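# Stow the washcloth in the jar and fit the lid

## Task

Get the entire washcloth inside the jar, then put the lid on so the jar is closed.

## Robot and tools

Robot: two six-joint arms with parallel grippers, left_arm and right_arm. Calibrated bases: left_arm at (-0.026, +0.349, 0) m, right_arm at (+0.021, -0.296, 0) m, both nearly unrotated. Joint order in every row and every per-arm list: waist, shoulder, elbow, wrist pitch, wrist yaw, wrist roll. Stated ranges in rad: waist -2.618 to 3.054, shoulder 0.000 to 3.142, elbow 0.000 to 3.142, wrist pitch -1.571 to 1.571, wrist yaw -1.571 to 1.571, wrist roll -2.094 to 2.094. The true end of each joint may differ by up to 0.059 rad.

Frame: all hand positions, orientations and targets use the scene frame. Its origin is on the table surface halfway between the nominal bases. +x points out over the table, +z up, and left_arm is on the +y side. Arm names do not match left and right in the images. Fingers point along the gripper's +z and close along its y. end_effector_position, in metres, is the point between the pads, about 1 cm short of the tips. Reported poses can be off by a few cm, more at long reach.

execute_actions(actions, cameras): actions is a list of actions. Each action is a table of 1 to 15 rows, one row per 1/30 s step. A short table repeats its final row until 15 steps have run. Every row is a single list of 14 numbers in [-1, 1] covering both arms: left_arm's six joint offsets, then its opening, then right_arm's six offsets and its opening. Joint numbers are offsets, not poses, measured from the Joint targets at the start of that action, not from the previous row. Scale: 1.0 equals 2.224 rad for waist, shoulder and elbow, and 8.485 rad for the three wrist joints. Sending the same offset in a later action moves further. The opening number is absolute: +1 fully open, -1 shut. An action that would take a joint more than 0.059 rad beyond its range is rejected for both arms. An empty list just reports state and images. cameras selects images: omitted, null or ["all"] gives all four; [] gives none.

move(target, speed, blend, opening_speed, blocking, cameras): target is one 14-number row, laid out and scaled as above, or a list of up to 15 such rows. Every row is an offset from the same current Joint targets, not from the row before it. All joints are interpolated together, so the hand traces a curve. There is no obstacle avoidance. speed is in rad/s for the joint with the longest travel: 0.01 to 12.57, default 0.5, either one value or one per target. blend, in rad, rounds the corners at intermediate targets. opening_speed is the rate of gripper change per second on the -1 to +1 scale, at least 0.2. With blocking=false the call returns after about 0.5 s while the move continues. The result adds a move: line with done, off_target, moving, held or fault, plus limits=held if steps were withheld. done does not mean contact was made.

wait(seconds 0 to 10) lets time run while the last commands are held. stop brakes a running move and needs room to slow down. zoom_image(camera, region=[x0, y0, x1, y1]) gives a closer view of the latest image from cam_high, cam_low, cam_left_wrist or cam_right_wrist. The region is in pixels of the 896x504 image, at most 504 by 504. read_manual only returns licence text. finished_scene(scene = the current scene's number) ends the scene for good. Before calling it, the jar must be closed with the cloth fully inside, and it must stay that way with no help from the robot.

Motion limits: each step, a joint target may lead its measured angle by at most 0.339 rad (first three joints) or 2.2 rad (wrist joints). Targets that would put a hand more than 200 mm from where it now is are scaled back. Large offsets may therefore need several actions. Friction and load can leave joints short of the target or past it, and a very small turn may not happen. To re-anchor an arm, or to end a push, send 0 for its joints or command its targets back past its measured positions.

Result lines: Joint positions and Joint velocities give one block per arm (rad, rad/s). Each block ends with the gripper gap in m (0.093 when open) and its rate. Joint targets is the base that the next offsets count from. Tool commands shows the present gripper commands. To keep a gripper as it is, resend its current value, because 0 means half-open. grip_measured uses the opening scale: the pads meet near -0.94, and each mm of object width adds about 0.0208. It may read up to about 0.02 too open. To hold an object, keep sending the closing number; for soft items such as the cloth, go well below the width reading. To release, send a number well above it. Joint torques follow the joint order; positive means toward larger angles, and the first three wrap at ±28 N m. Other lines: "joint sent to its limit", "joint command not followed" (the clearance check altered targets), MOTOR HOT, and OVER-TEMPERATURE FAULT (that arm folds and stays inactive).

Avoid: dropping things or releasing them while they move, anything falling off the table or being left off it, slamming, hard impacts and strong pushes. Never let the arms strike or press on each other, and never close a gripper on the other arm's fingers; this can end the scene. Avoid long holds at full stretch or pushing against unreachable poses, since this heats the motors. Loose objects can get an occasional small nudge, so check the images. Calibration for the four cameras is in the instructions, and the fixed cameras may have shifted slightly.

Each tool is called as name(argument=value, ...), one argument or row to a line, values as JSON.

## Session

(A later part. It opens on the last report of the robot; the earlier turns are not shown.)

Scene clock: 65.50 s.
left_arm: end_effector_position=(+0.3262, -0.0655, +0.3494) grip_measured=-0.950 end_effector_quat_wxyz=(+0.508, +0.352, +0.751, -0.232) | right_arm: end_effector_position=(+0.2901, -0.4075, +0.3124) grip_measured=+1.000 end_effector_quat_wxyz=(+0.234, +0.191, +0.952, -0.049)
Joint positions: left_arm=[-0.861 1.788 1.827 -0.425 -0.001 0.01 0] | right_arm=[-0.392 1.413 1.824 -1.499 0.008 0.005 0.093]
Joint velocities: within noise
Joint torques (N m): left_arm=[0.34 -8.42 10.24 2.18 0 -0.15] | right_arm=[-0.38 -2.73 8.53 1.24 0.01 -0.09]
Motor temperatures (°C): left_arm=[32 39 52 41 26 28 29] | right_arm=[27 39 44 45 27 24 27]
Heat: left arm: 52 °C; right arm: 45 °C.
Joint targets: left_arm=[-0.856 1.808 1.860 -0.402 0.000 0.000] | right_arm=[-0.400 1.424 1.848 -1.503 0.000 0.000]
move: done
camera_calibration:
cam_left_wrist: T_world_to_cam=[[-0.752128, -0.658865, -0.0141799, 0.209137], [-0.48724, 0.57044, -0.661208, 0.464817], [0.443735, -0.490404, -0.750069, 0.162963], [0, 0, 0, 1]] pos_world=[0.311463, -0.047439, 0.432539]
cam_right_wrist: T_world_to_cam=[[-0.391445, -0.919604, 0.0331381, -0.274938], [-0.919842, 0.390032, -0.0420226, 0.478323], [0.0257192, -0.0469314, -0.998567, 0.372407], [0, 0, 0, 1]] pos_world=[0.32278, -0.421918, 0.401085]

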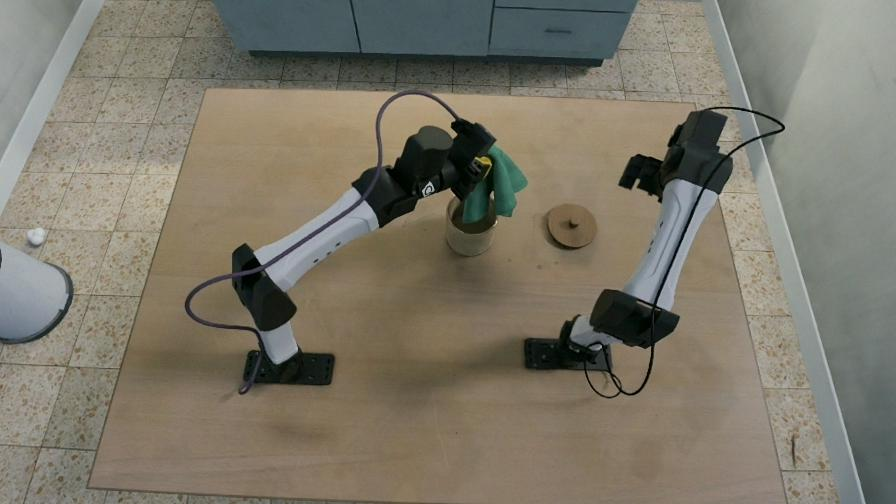

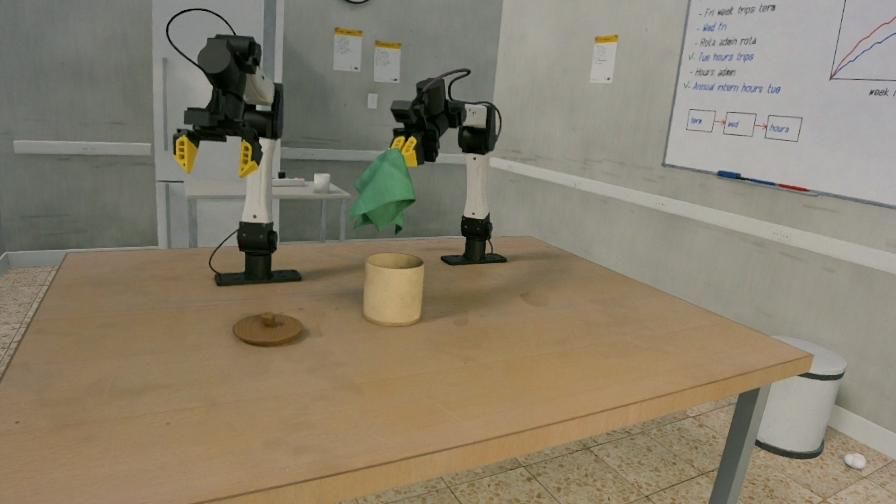

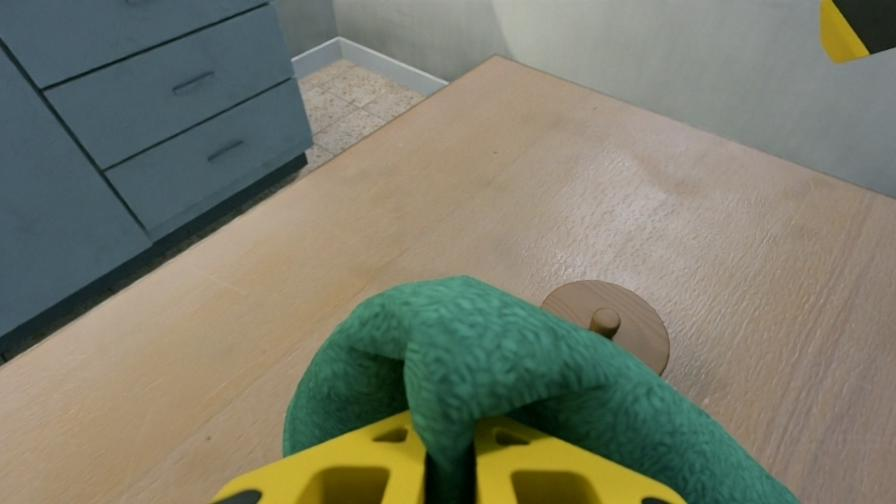

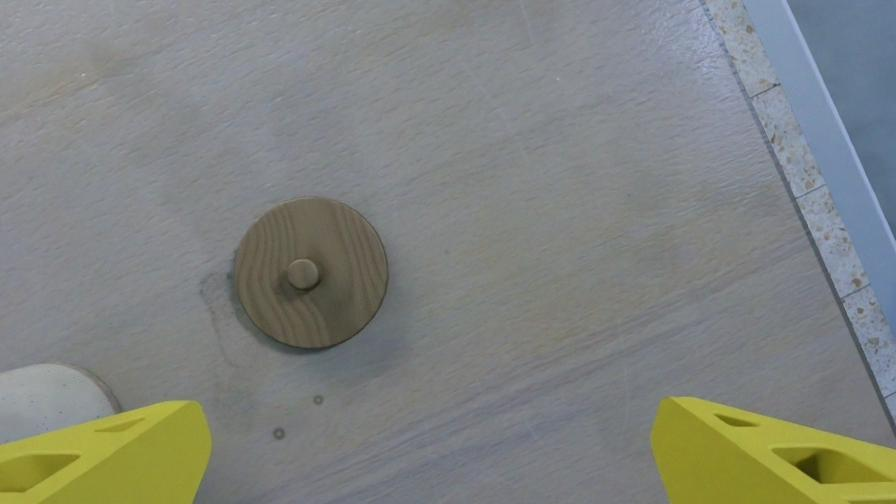

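move(
  target=[0.0148, 0.0723, 0.1221, -0.0541, 0, 0, -1.0, 0, 0, 0, 0, 0, 0, 1.0],
  speed=0.4,
)

zoom_image(
  camera="cam_high",
  region=[420, 110, 570, 270],
)

zoom_image(
  camera="cam_low",
  region=[320, 110, 480, 340],
)

Scene clock: 72.63 s.
left_arm: end_effector_position=(+0.3328, -0.0481, +0.3002) grip_measured=-0.950 end_effector_quat_wxyz=(+0.387, +0.372, +0.826, -0.169) | right_arm: end_effector_position=(+0.2901, -0.4075, +0.3124) grip_measured=+1.000 end_effector_quat_wxyz=(+0.234, +0.191, +0.952, -0.049)
Joint positions: left_arm=[-0.83 1.945 2.099 -0.852 -0.001 0.01 0] | right_arm=[-0.392 1.413 1.824 -1.499 0.008 0.005 0.093]
Joint velocities: within noise
Joint torques (N m): left_arm=[0.43 -9.13 9.73 1.67 -0.02 -0.14] | right_arm=[-0.39 -2.73 8.57 1.23 0.01 -0.1]
Motor temperatures (°C): left_arm=[32 41 54 43 26 28 29] | right_arm=[27 39 44 45 27 24 27]
Heat: left arm: 54 °C; right arm: 45 °C.
Joint targets: left_arm=[-0.823 1.968 2.131 -0.861 0.000 0.001] | right_arm=[-0.400 1.424 1.848 -1.503 0.000 0.000]
move: done
camera_calibration:
cam_left_wrist: T_world_to_cam=[[-0.735117, -0.677688, -0.018488, 0.219643], [-0.616085, 0.679176, -0.398948, 0.394848], [0.282919, -0.281883, -0.916787, 0.245415], [0, 0, 0, 1]] pos_world=[0.335291, -0.0501433, 0.386578]
cam_right_wrist: T_world_to_cam=[[-0.391445, -0.919604, 0.0331381, -0.274938], [-0.919842, 0.390032, -0.0420226, 0.478323], [0.0257192, -0.0469314, -0.998567, 0.372407], [0, 0, 0, 1]] pos_world=[0.32278, -0.421918, 0.401085]

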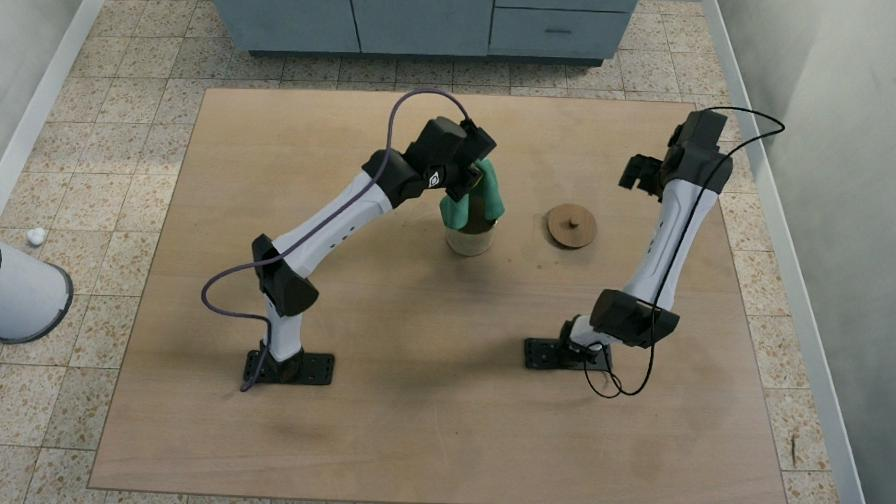

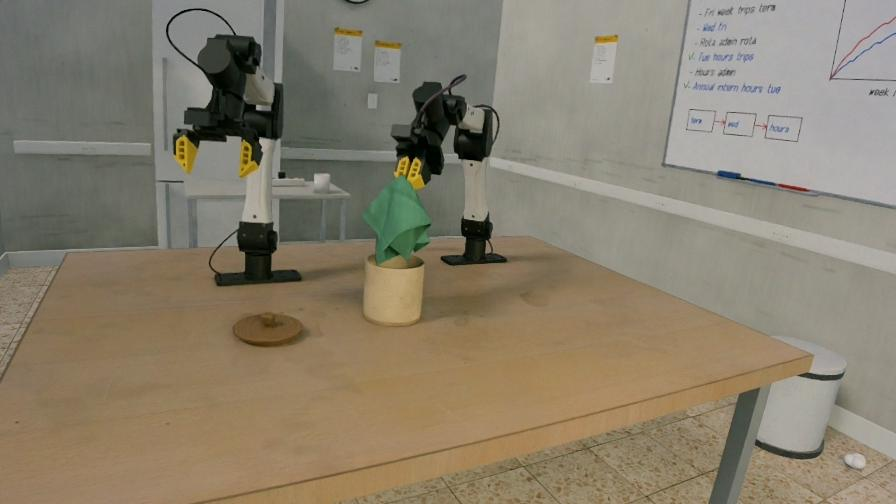

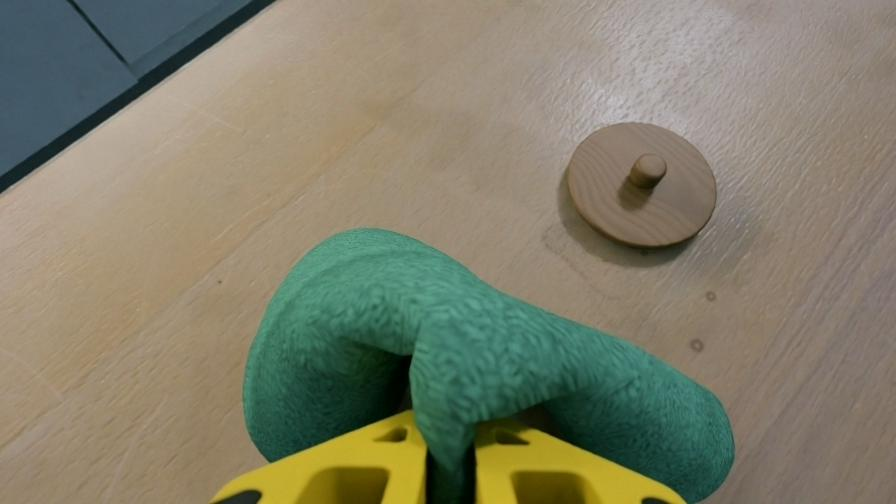

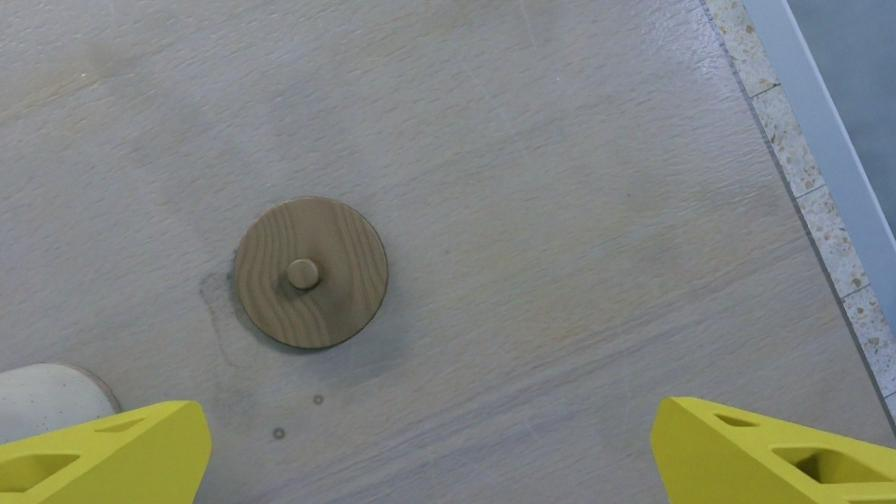

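Scaled by 3.150.

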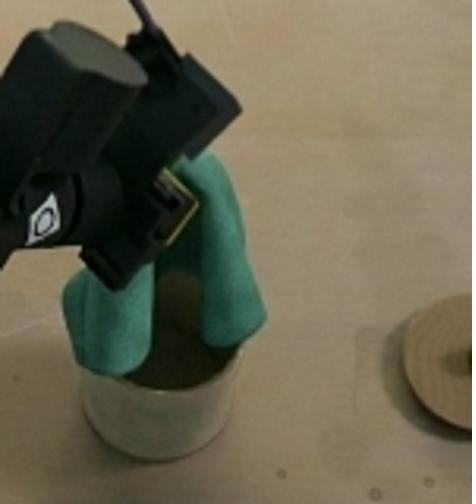

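Scaled by 2.191.

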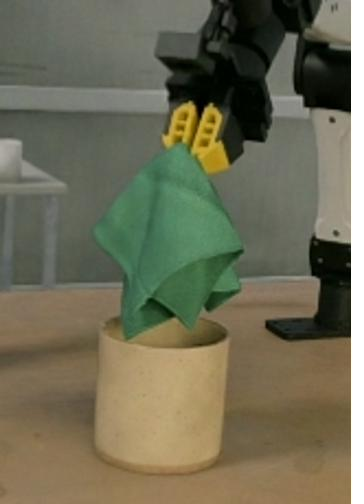

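move(
  target=[0, 0.0473, -0.0060, -0.0066, 0, 0, -1.0, 0, 0, 0, 0, 0, 0, 1.0],
  speed=0.15,
)

zoom_image(
  camera="cam_high",
  region=[420, 110, 570, 270],
)

zoom_image(
  camera="cam_low",
  region=[320, 110, 480, 340],
)

Scene clock: 77.27 s.
left_arm: end_effector_position=(+0.3377, -0.0535, +0.2362) grip_measured=-0.950 end_effector_quat_wxyz=(+0.320, +0.385, +0.854, -0.140) | right_arm: end_effector_position=(+0.2901, -0.4075, +0.3124) grip_measured=+1.000 end_effector_quat_wxyz=(+0.234, +0.191, +0.952, -0.049)
Joint positions: left_arm=[-0.83 2.051 2.099 -0.906 -0.001 0.01 0] | right_arm=[-0.392 1.413 1.824 -1.499 0.008 0.005 0.093]
Joint velocities: within noise
Joint torques (N m): left_arm=[0.46 -10.15 8.62 1.46 0 -0.13] | right_arm=[-0.4 -2.71 8.53 1.24 0.02 -0.09]
Motor temperatures (°C): left_arm=[32 42 54 43 26 28 29] | right_arm=[27 39 44 45 27 24 27]
Heat: left arm: 54 °C; right arm: 45 °C.
Joint targets: left_arm=[-0.823 2.073 2.118 -0.916 0.000 0.000] | right_arm=[-0.400 1.424 1.848 -1.503 0.000 0.000]
move: done
camera_calibration:
cam_left_wrist: T_world_to_cam=[[-0.736983, -0.675619, -0.0198595, 0.21948], [-0.650806, 0.717238, -0.24904, 0.354386], [0.1825, -0.170614, -0.968289, 0.235737], [0, 0, 0, 1]] pos_world=[0.349367, -0.0656739, 0.320877]
cam_right_wrist: T_world_to_cam=[[-0.391445, -0.919604, 0.0331381, -0.274938], [-0.919842, 0.390032, -0.0420226, 0.478323], [0.0257192, -0.0469314, -0.998567, 0.372407], [0, 0, 0, 1]] pos_world=[0.32278, -0.421918, 0.401085]

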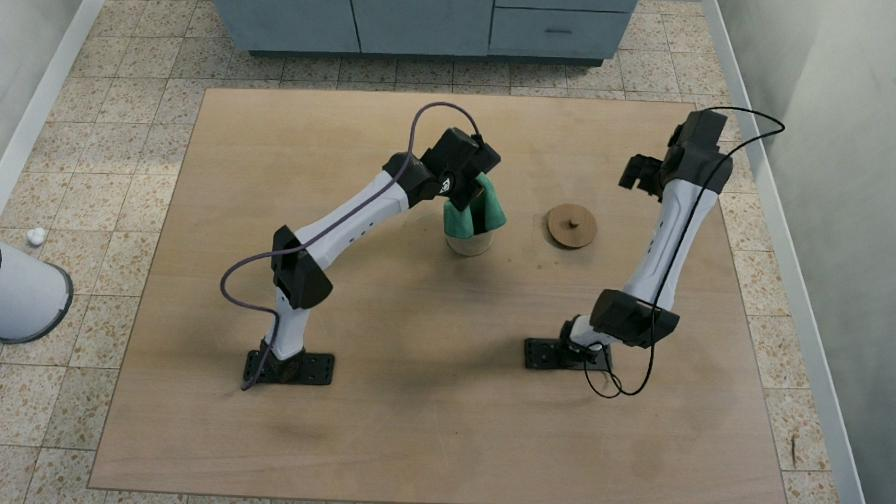

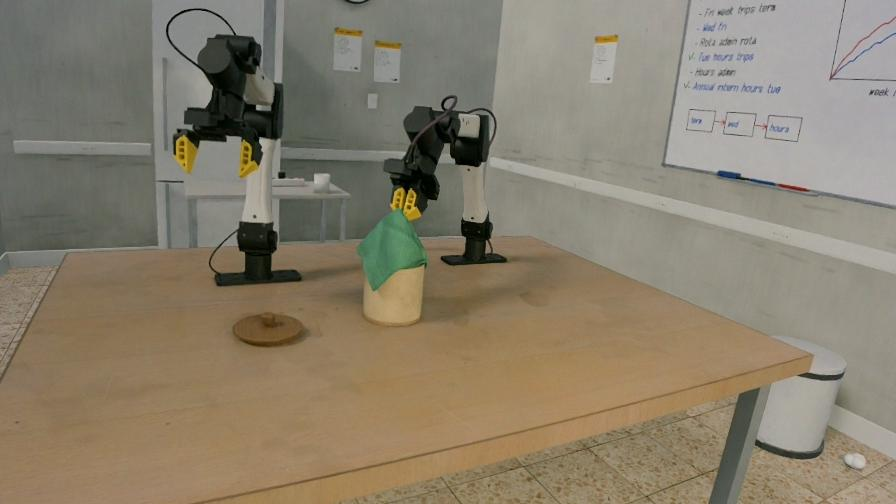

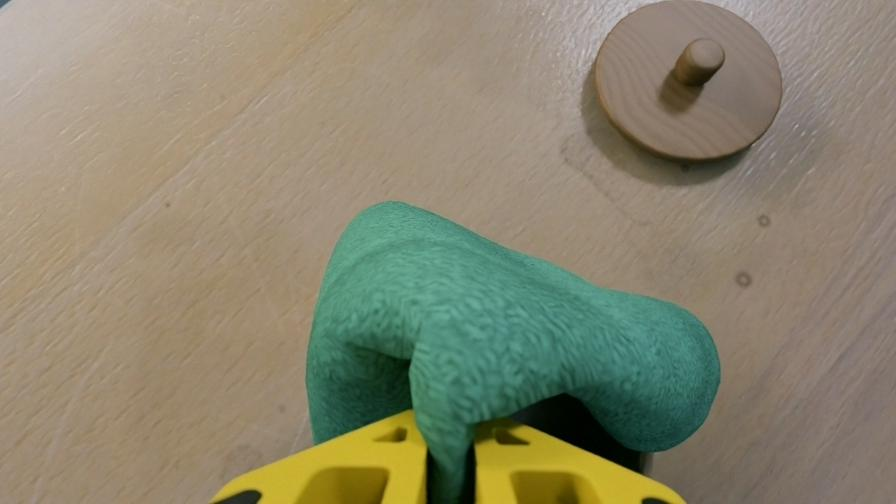

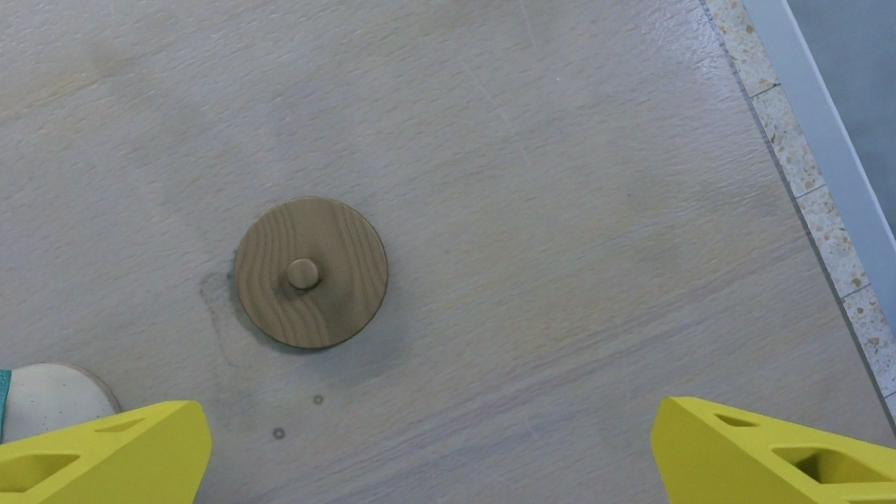

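Scaled by 3.150.

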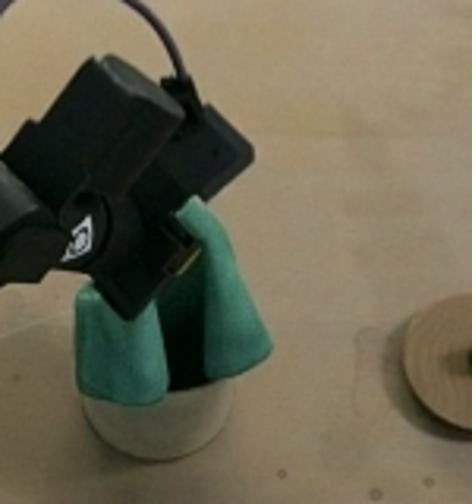

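Scaled by 2.191.

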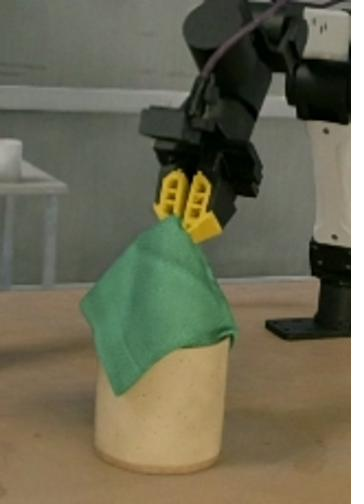

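move(
  target=[0.0022, -0.0484, 0.0147, -0.0065, 0, 0, -1.0, 0, 0, 0, 0, 0, 0, 1.0],
  speed=0.2,
  cameras=["cam_high", "cam_low"],
)

zoom_image(
  camera="cam_high",
  region=[420, 110, 570, 270],
)

zoom_image(
  camera="cam_low",
  region=[320, 110, 480, 340],
)

Scene clock: 84.03 s.
left_arm: end_effector_position=(+0.3306, -0.0420, +0.2582) grip_measured=-0.950 end_effector_quat_wxyz=(+0.324, +0.382, +0.854, -0.141) | right_arm: end_effector_position=(+0.2901, -0.4075, +0.3124) grip_measured=+1.000 end_effector_quat_wxyz=(+0.234, +0.191, +0.952, -0.049)
Joint positions: left_arm=[-0.826 2.01 2.124 -0.962 -0.001 0.01 0] | right_arm=[-0.392 1.413 1.824 -1.499 0.008 0.005 0.093]
Joint velocities: within noise
Joint torques (N m): left_arm=[0.55 -15.49 9.1 1.48 0 -0.13] | right_arm=[-0.42 -2.73 8.57 1.24 0.01 -0.09]
Motor temperatures (°C): left_arm=[32 45 54 42 26 28 30] | right_arm=[27 39 44 45 26 24 27]
Heat: left arm: 54 °C; right arm: 45 °C.
Joint targets: left_arm=[-0.818 1.966 2.151 -0.971 0.000 0.000] | right_arm=[-0.400 1.424 1.848 -1.503 0.000 0.000]
move: off_target (left_arm); left_arm: the shoulder is farthest, 0.044 rad from its target
Images, in order (width x height): cam_high 896x504, cam_low 896x504.

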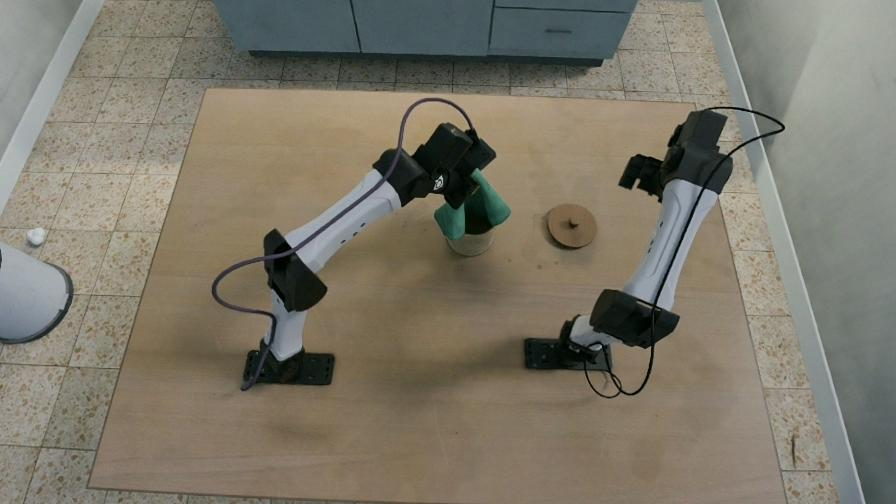

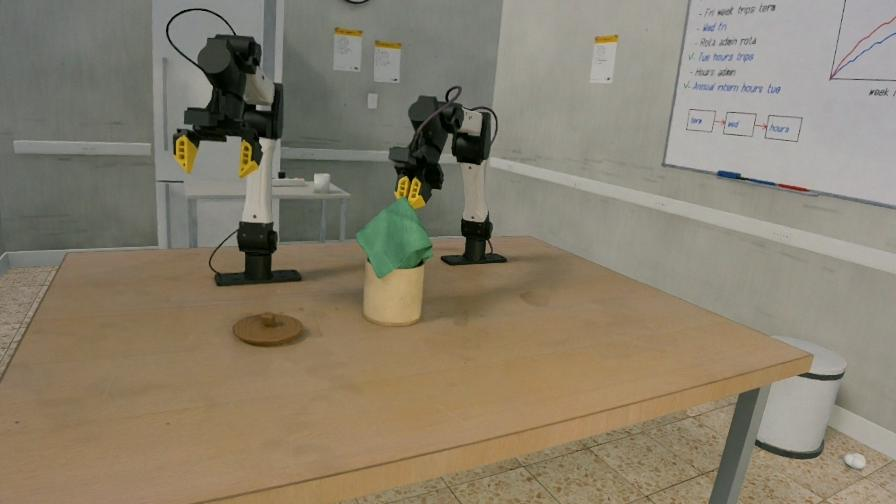

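Scaled by 3.150.

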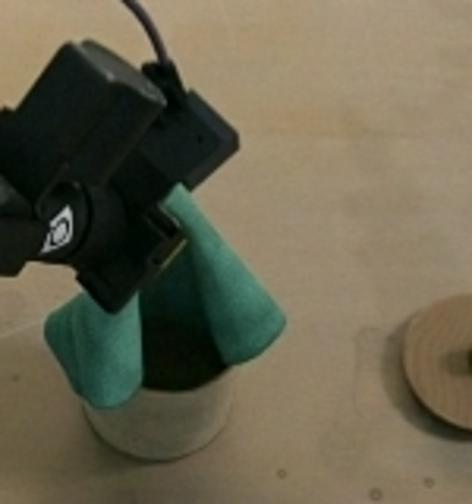

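Scaled by 2.191.

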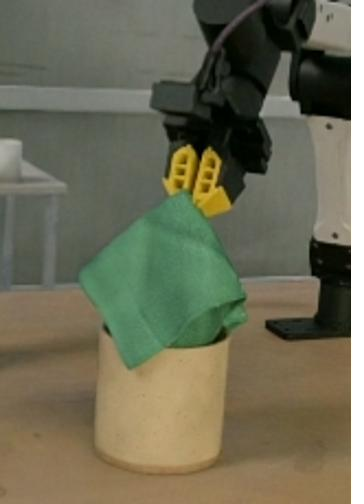

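move(
  target=[0, -0.0220, 0.0130, -0.001, 0, 0, -1.0, 0, 0, 0, 0, 0, 0, 1.0],
  speed=0.2,
  cameras=["cam_high", "cam_low"],
)

zoom_image(
  camera="cam_high",
  region=[420, 110, 570, 270],
)

zoom_image(
  camera="cam_low",
  region=[320, 110, 480, 340],
)

Scene clock: 86.27 s.
left_arm: end_effector_position=(+0.3250, -0.0359, +0.2949) grip_measured=-0.950 end_effector_quat_wxyz=(+0.355, +0.377, +0.842, -0.154) | right_arm: end_effector_position=(+0.2901, -0.4075, +0.3124) grip_measured=+1.000 end_effector_quat_wxyz=(+0.234, +0.191, +0.952, -0.049)
Joint positions: left_arm=[-0.826 1.957 2.154 -0.973 -0.001 0.01 0] | right_arm=[-0.392 1.413 1.824 -1.5 0.008 0.005 0.093]
Joint velocities: within noise
Joint torques (N m): left_arm=[0.53 -14.57 8.88 1.59 0 -0.13] | right_arm=[-0.38 -2.73 8.5 1.24 0.02 -0.09]
Motor temperatures (°C): left_arm=[32 46 54 42 26 28 30] | right_arm=[27 39 45 45 26 24 27]
Heat: left arm: 54 °C; right arm: 45 °C.
Joint targets: left_arm=[-0.818 1.917 2.180 -0.980 0.000 0.000] | right_arm=[-0.400 1.424 1.848 -1.503 0.000 0.000]
move: off_target (left_arm); left_arm: the shoulder is farthest, 0.040 rad from its target
Images, in order (width x height): cam_high 896x504, cam_low 896x504.

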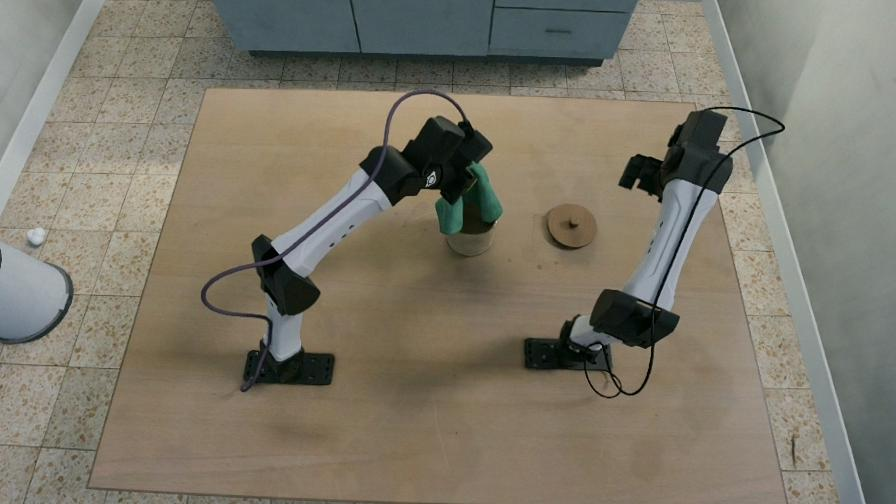

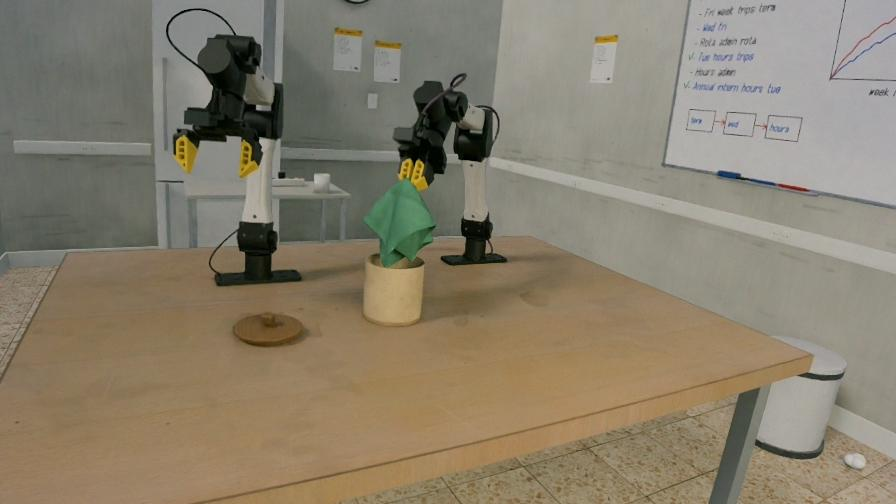

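Scaled by 3.150.

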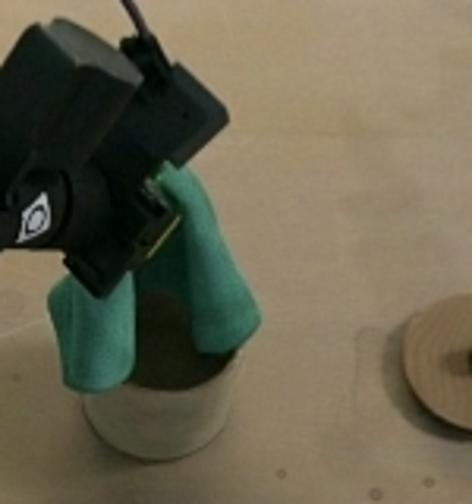

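Scaled by 2.191.

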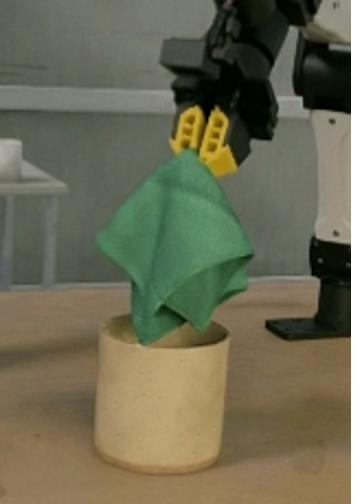

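execute_actions(
  actions=[],
  cameras=["cam_left_wrist"],
)

Scene clock: 92.30 s.
left_arm: end_effector_position=(+0.3250, -0.0359, +0.2948) grip_measured=-0.950 end_effector_quat_wxyz=(+0.354, +0.377, +0.842, -0.154) | right_arm: end_effector_position=(+0.2901, -0.4075, +0.3124) grip_measured=+1.000 end_effector_quat_wxyz=(+0.234, +0.191, +0.952, -0.049)
Joint positions: left_arm=[-0.826 1.957 2.154 -0.974 -0.001 0.01 0] | right_arm=[-0.392 1.413 1.824 -1.5 0.008 0.005 0.093]
Joint velocities: within noise
Joint torques (N m): left_arm=[0.51 -14.61 8.94 1.59 -0.01 -0.16] | right_arm=[-0.38 -2.76 8.57 1.24 0.01 -0.09]
Motor temperatures (°C): left_arm=[32 50 55 42 26 28 30] | right_arm=[27 39 45 45 26 24 27]
Heat: left arm: 55 °C; right arm: 45 °C.
Joint targets: left_arm=[-0.818 1.917 2.180 -0.980 0.000 0.000] | right_arm=[-0.400 1.424 1.848 -1.503 0.000 0.000]
Tool commands: left_gripper/opening=-1.0 right_gripper/opening=+1.0
camera_calibration:
cam_left_wrist: T_world_to_cam=[[-0.732856, -0.680114, -0.0191296, 0.221478], [-0.638549, 0.697231, -0.325768, 0.366093], [0.234897, -0.226526, -0.945256, 0.272009], [0, 0, 0, 1]] pos_world=[0.332186, -0.043004, 0.380616]
Images, in order (width x height): cam_left_wrist 896x504.

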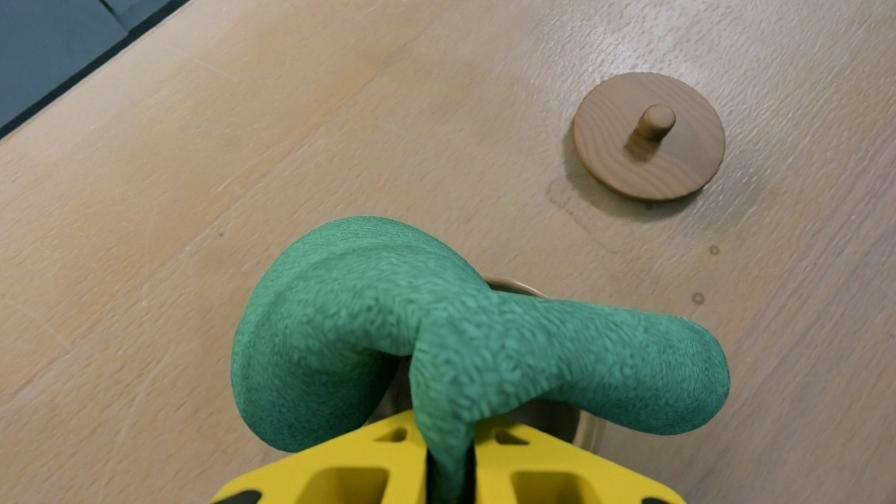

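move(
  target=[0, 0, 0, 0, 0, 0, -1.0, 0.4721, -0.5306, -0.5045, 0.0814, 0, 0, 1.0],
  speed=1.0,
  cameras=["cam_right_wrist", "cam_high"],
)

Scene clock: 98.07 s.
left_arm: end_effector_position=(+0.3250, -0.0359, +0.2948) grip_measured=-0.950 end_effector_quat_wxyz=(+0.354, +0.377, +0.842, -0.154) | right_arm: end_effector_position=(+0.1664, -0.1869, +0.2615) grip_measured=+1.000 end_effector_quat_wxyz=(+0.542, -0.257, +0.779, +0.181)
Joint positions: left_arm=[-0.826 1.957 2.154 -0.974 -0.001 0.01 0] | right_arm=[0.642 0.254 0.732 -0.833 0.004 0.005 0.093]
Joint velocities: within noise
Joint torques (N m): left_arm=[0.58 -14.65 8.95 1.58 -0.01 -0.14] | right_arm=[0.83 2.51 6.11 2.39 0.05 -0.09]
Motor temperatures (°C): left_arm=[32 54 56 41 26 28 30] | right_arm=[27 39 44 45 26 24 27]
Heat: left arm: 56 °C; right arm: 45 °C.
Joint targets: left_arm=[-0.818 1.917 2.180 -0.980 0.000 0.000] | right_arm=[0.650 0.243 0.726 -0.812 0.001 0.000]
move: off_target (left_arm); left_arm: the shoulder is farthest, 0.040 rad from its target
camera_calibration:
cam_right_wrist: T_world_to_cam=[[0.578568, -0.815485, 0.0155741, -0.256113], [-0.576152, -0.422133, -0.699895, 0.239367], [0.577328, 0.395964, -0.714076, 0.251615], [0, 0, 0, 1]] pos_world=[0.140827, -0.207442, 0.351193]
Images, in order (width x height): cam_high 896x504, cam_right_wrist 896x504.

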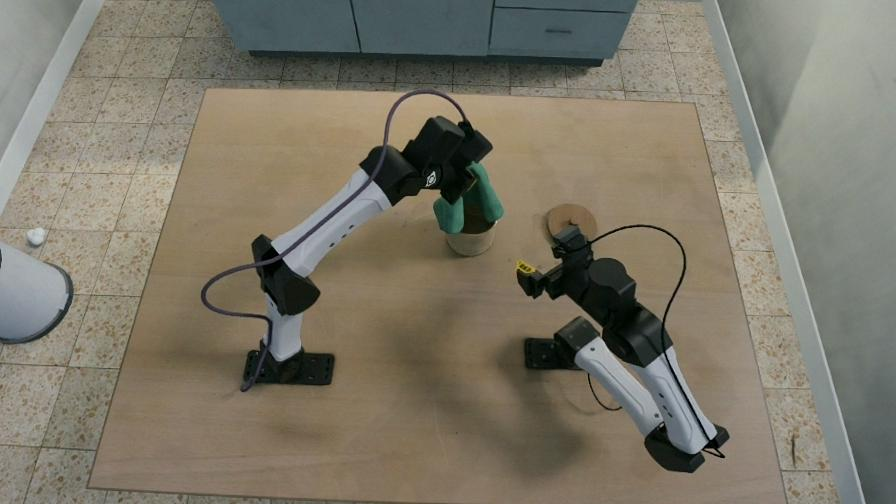

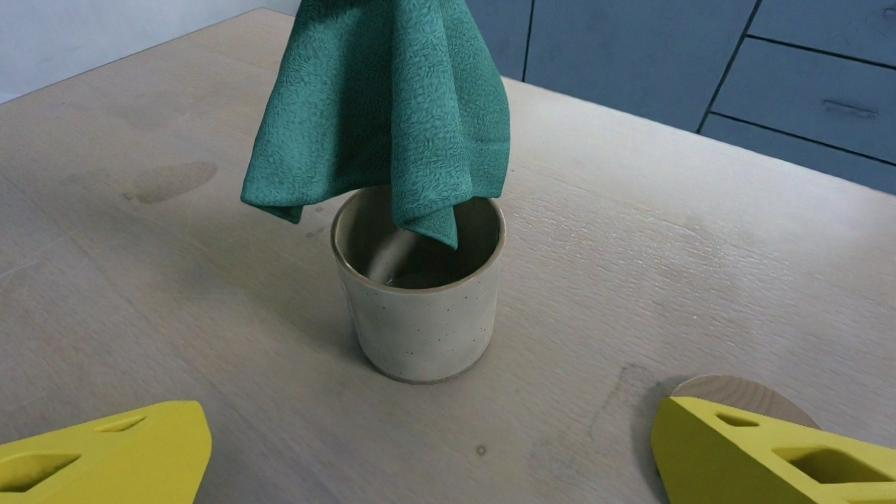

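move(
  target=[-0.0135, 0.0683, 0.0469, -0.0024, 0, 0, -1.0, 0, 0, 0, 0, 0, 0, 1.0],
  speed=0.25,
  cameras=["cam_right_wrist", "cam_low", "cam_left_wrist"],
)

Scene clock: 114.03 s.
left_arm: end_effector_position=(+0.3319, -0.0560, +0.2815) grip_measured=-0.950 end_effector_quat_wxyz=(+0.345, +0.385, +0.842, -0.153) | right_arm: end_effector_position=(+0.1666, -0.1868, +0.2620) grip_measured=+1.000 end_effector_quat_wxyz=(+0.543, -0.257, +0.779, +0.181)
Joint positions: left_arm=[-0.841 2.054 2.254 -0.996 -0.001 0.01 0] | right_arm=[0.642 0.254 0.732 -0.832 0.004 0.005 0.093]
Joint velocities: within noise
Joint torques (N m): left_arm=[-0.64 -10.55 9.33 1.59 0.01 -0.14] | right_arm=[0.8 2.48 6.06 2.35 0.04 -0.1]
Motor temperatures (°C): left_arm=[32 60 57 41 26 28 30] | right_arm=[27 38 42 51 26 24 27]
Heat: left arm: 60 °C; right arm: 51 °C.
Joint targets: left_arm=[-0.848 2.069 2.284 -1.000 0.000 0.000] | right_arm=[0.650 0.243 0.726 -0.812 0.001 0.000]
move: done
camera_calibration:
cam_left_wrist: T_world_to_cam=[[-0.743635, -0.668308, -0.019279, 0.216841], [-0.631496, 0.711561, -0.308049, 0.373725], [0.21959, -0.216902, -0.951175, 0.260599], [0, 0, 0, 1]] pos_world=[0.340032, -0.0644868, 0.367181]
cam_right_wrist: T_world_to_cam=[[0.578545, -0.815502, 0.0155521, -0.256112], [-0.575086, -0.421358, -0.701237, 0.240118], [0.578414, 0.396753, -0.712758, 0.251449], [0, 0, 0, 1]] pos_world=[0.140819, -0.207447, 0.351586]
Images, in order (width x height): cam_low 896x504, cam_left_wrist 896x504, cam_right_wrist 896x504.

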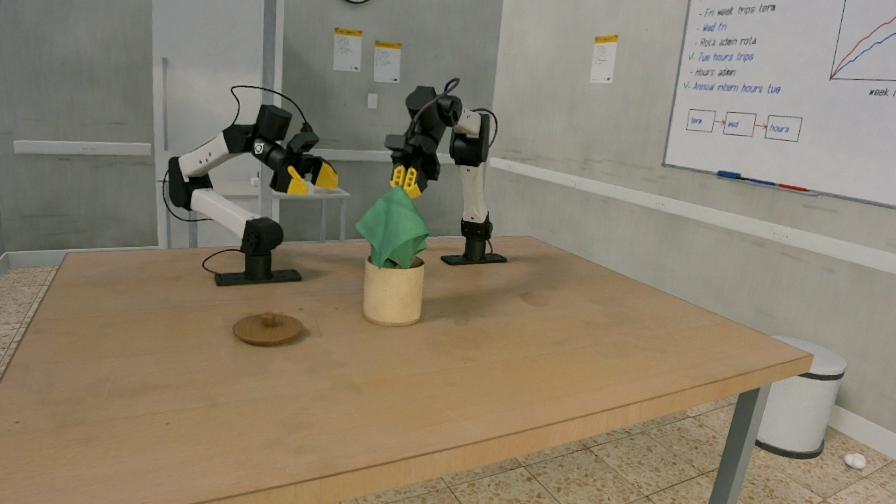

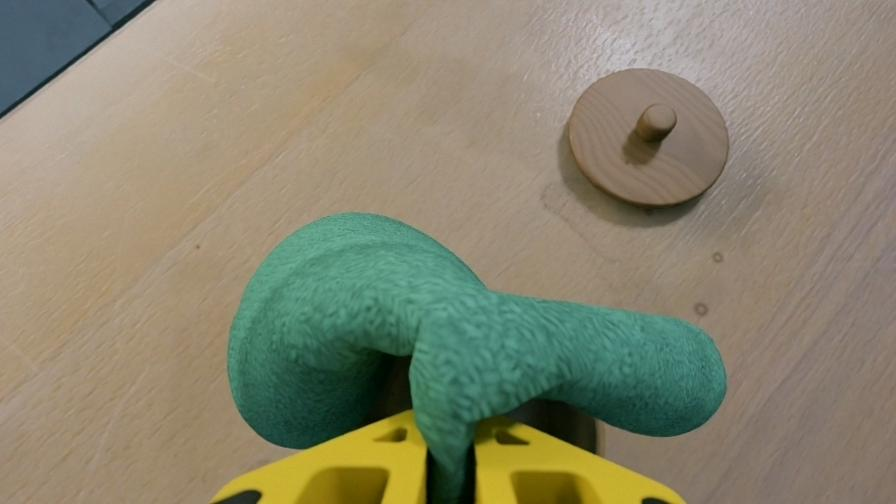

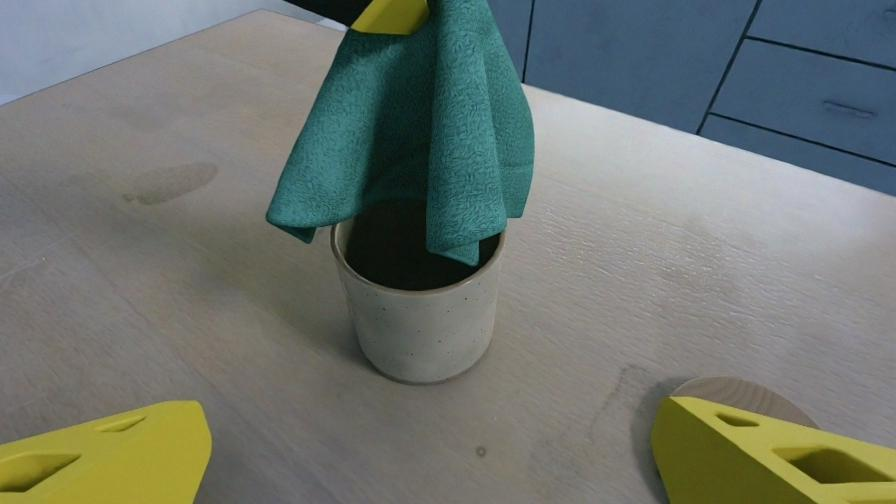

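move(
  target=[
    [0, 0.0138, -0.0652, 0.0063, 0, 0, -1.0, 0, 0, 0, 0, 0, 0, 1.0],
    [0, 0.0438, -0.1189, 0.0159, 0, 0, -1.0, 0, 0, 0, 0, 0, 0, 1.0],
  ],
  speed=0.15,
  blend=0.05,
  cameras=["cam_right_wrist", "cam_low", "cam_high"],
)

Scene clock: 118.37 s.
left_arm: end_effector_position=(+0.3355, -0.0626, +0.1716) grip_measured=-0.950 end_effector_quat_wxyz=(+0.269, +0.399, +0.868, -0.121) | right_arm: end_effector_position=(+0.1666, -0.1868, +0.2620) grip_measured=+1.000 end_effector_quat_wxyz=(+0.543, -0.257, +0.779, +0.181)
Joint positions: left_arm=[-0.844 2.135 2.035 -0.872 0 0.01 0] | right_arm=[0.642 0.254 0.732 -0.832 0.004 0.005 0.093]
Joint velocities: within noise
Joint torques (N m): left_arm=[-0.49 -10.25 5.48 1.47 -0.01 -0.14] | right_arm=[0.81 2.5 6.11 2.35 0.04 -0.08]
Motor temperatures (°C): left_arm=[31 58 57 41 26 27 30] | right_arm=[27 38 42 52 26 24 27]
Heat: left arm: 58 °C; right arm: 52 °C.
Joint targets: left_arm=[-0.848 2.166 2.020 -0.865 0.000 0.000] | right_arm=[0.650 0.243 0.726 -0.812 0.001 0.000]
move: done
camera_calibration:
cam_right_wrist: T_world_to_cam=[[0.578545, -0.815502, 0.0155521, -0.256112], [-0.575086, -0.421358, -0.701237, 0.240118], [0.578414, 0.396753, -0.712758, 0.251449], [0, 0, 0, 1]] pos_world=[0.140819, -0.207447, 0.351586]
Images, in order (width x height): cam_high 896x504, cam_low 896x504, cam_right_wrist 896x504.

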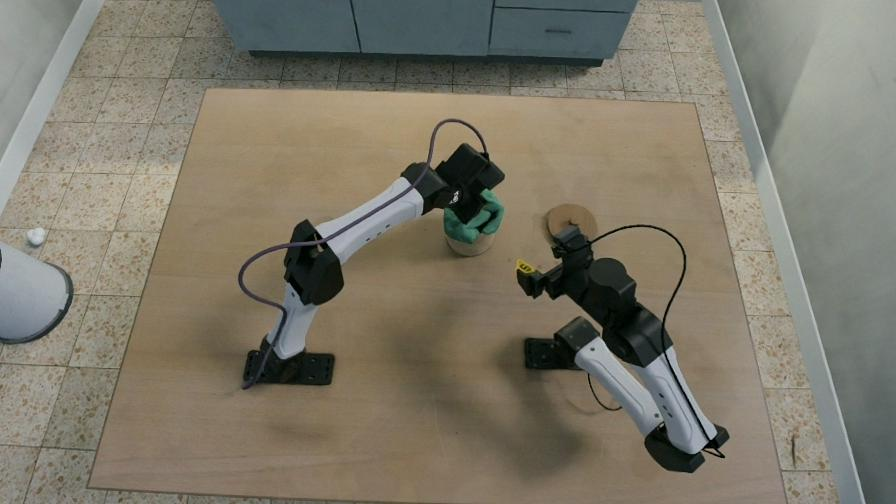

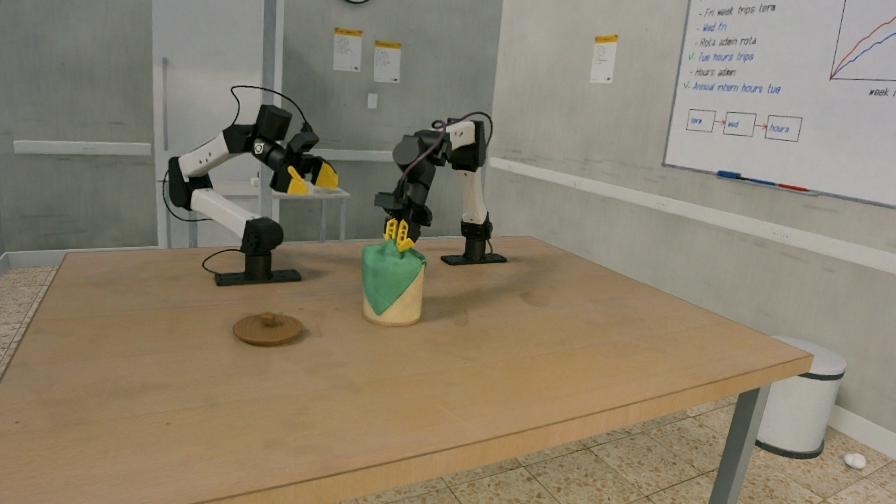

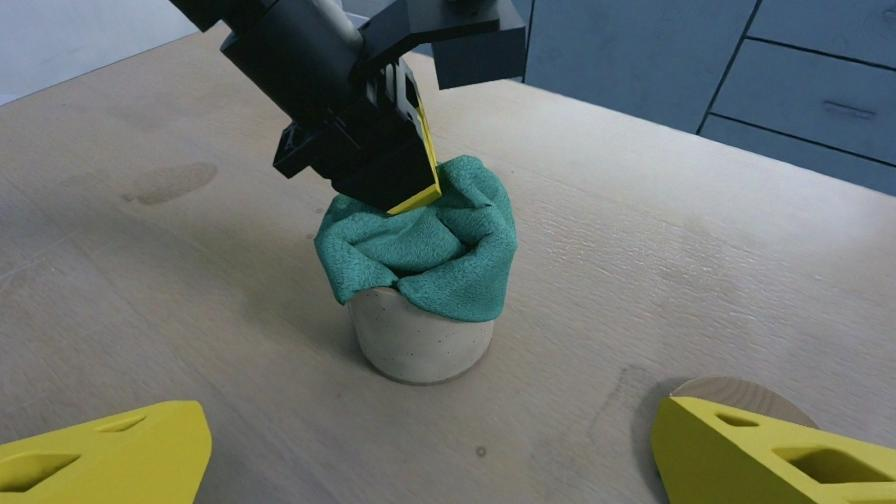

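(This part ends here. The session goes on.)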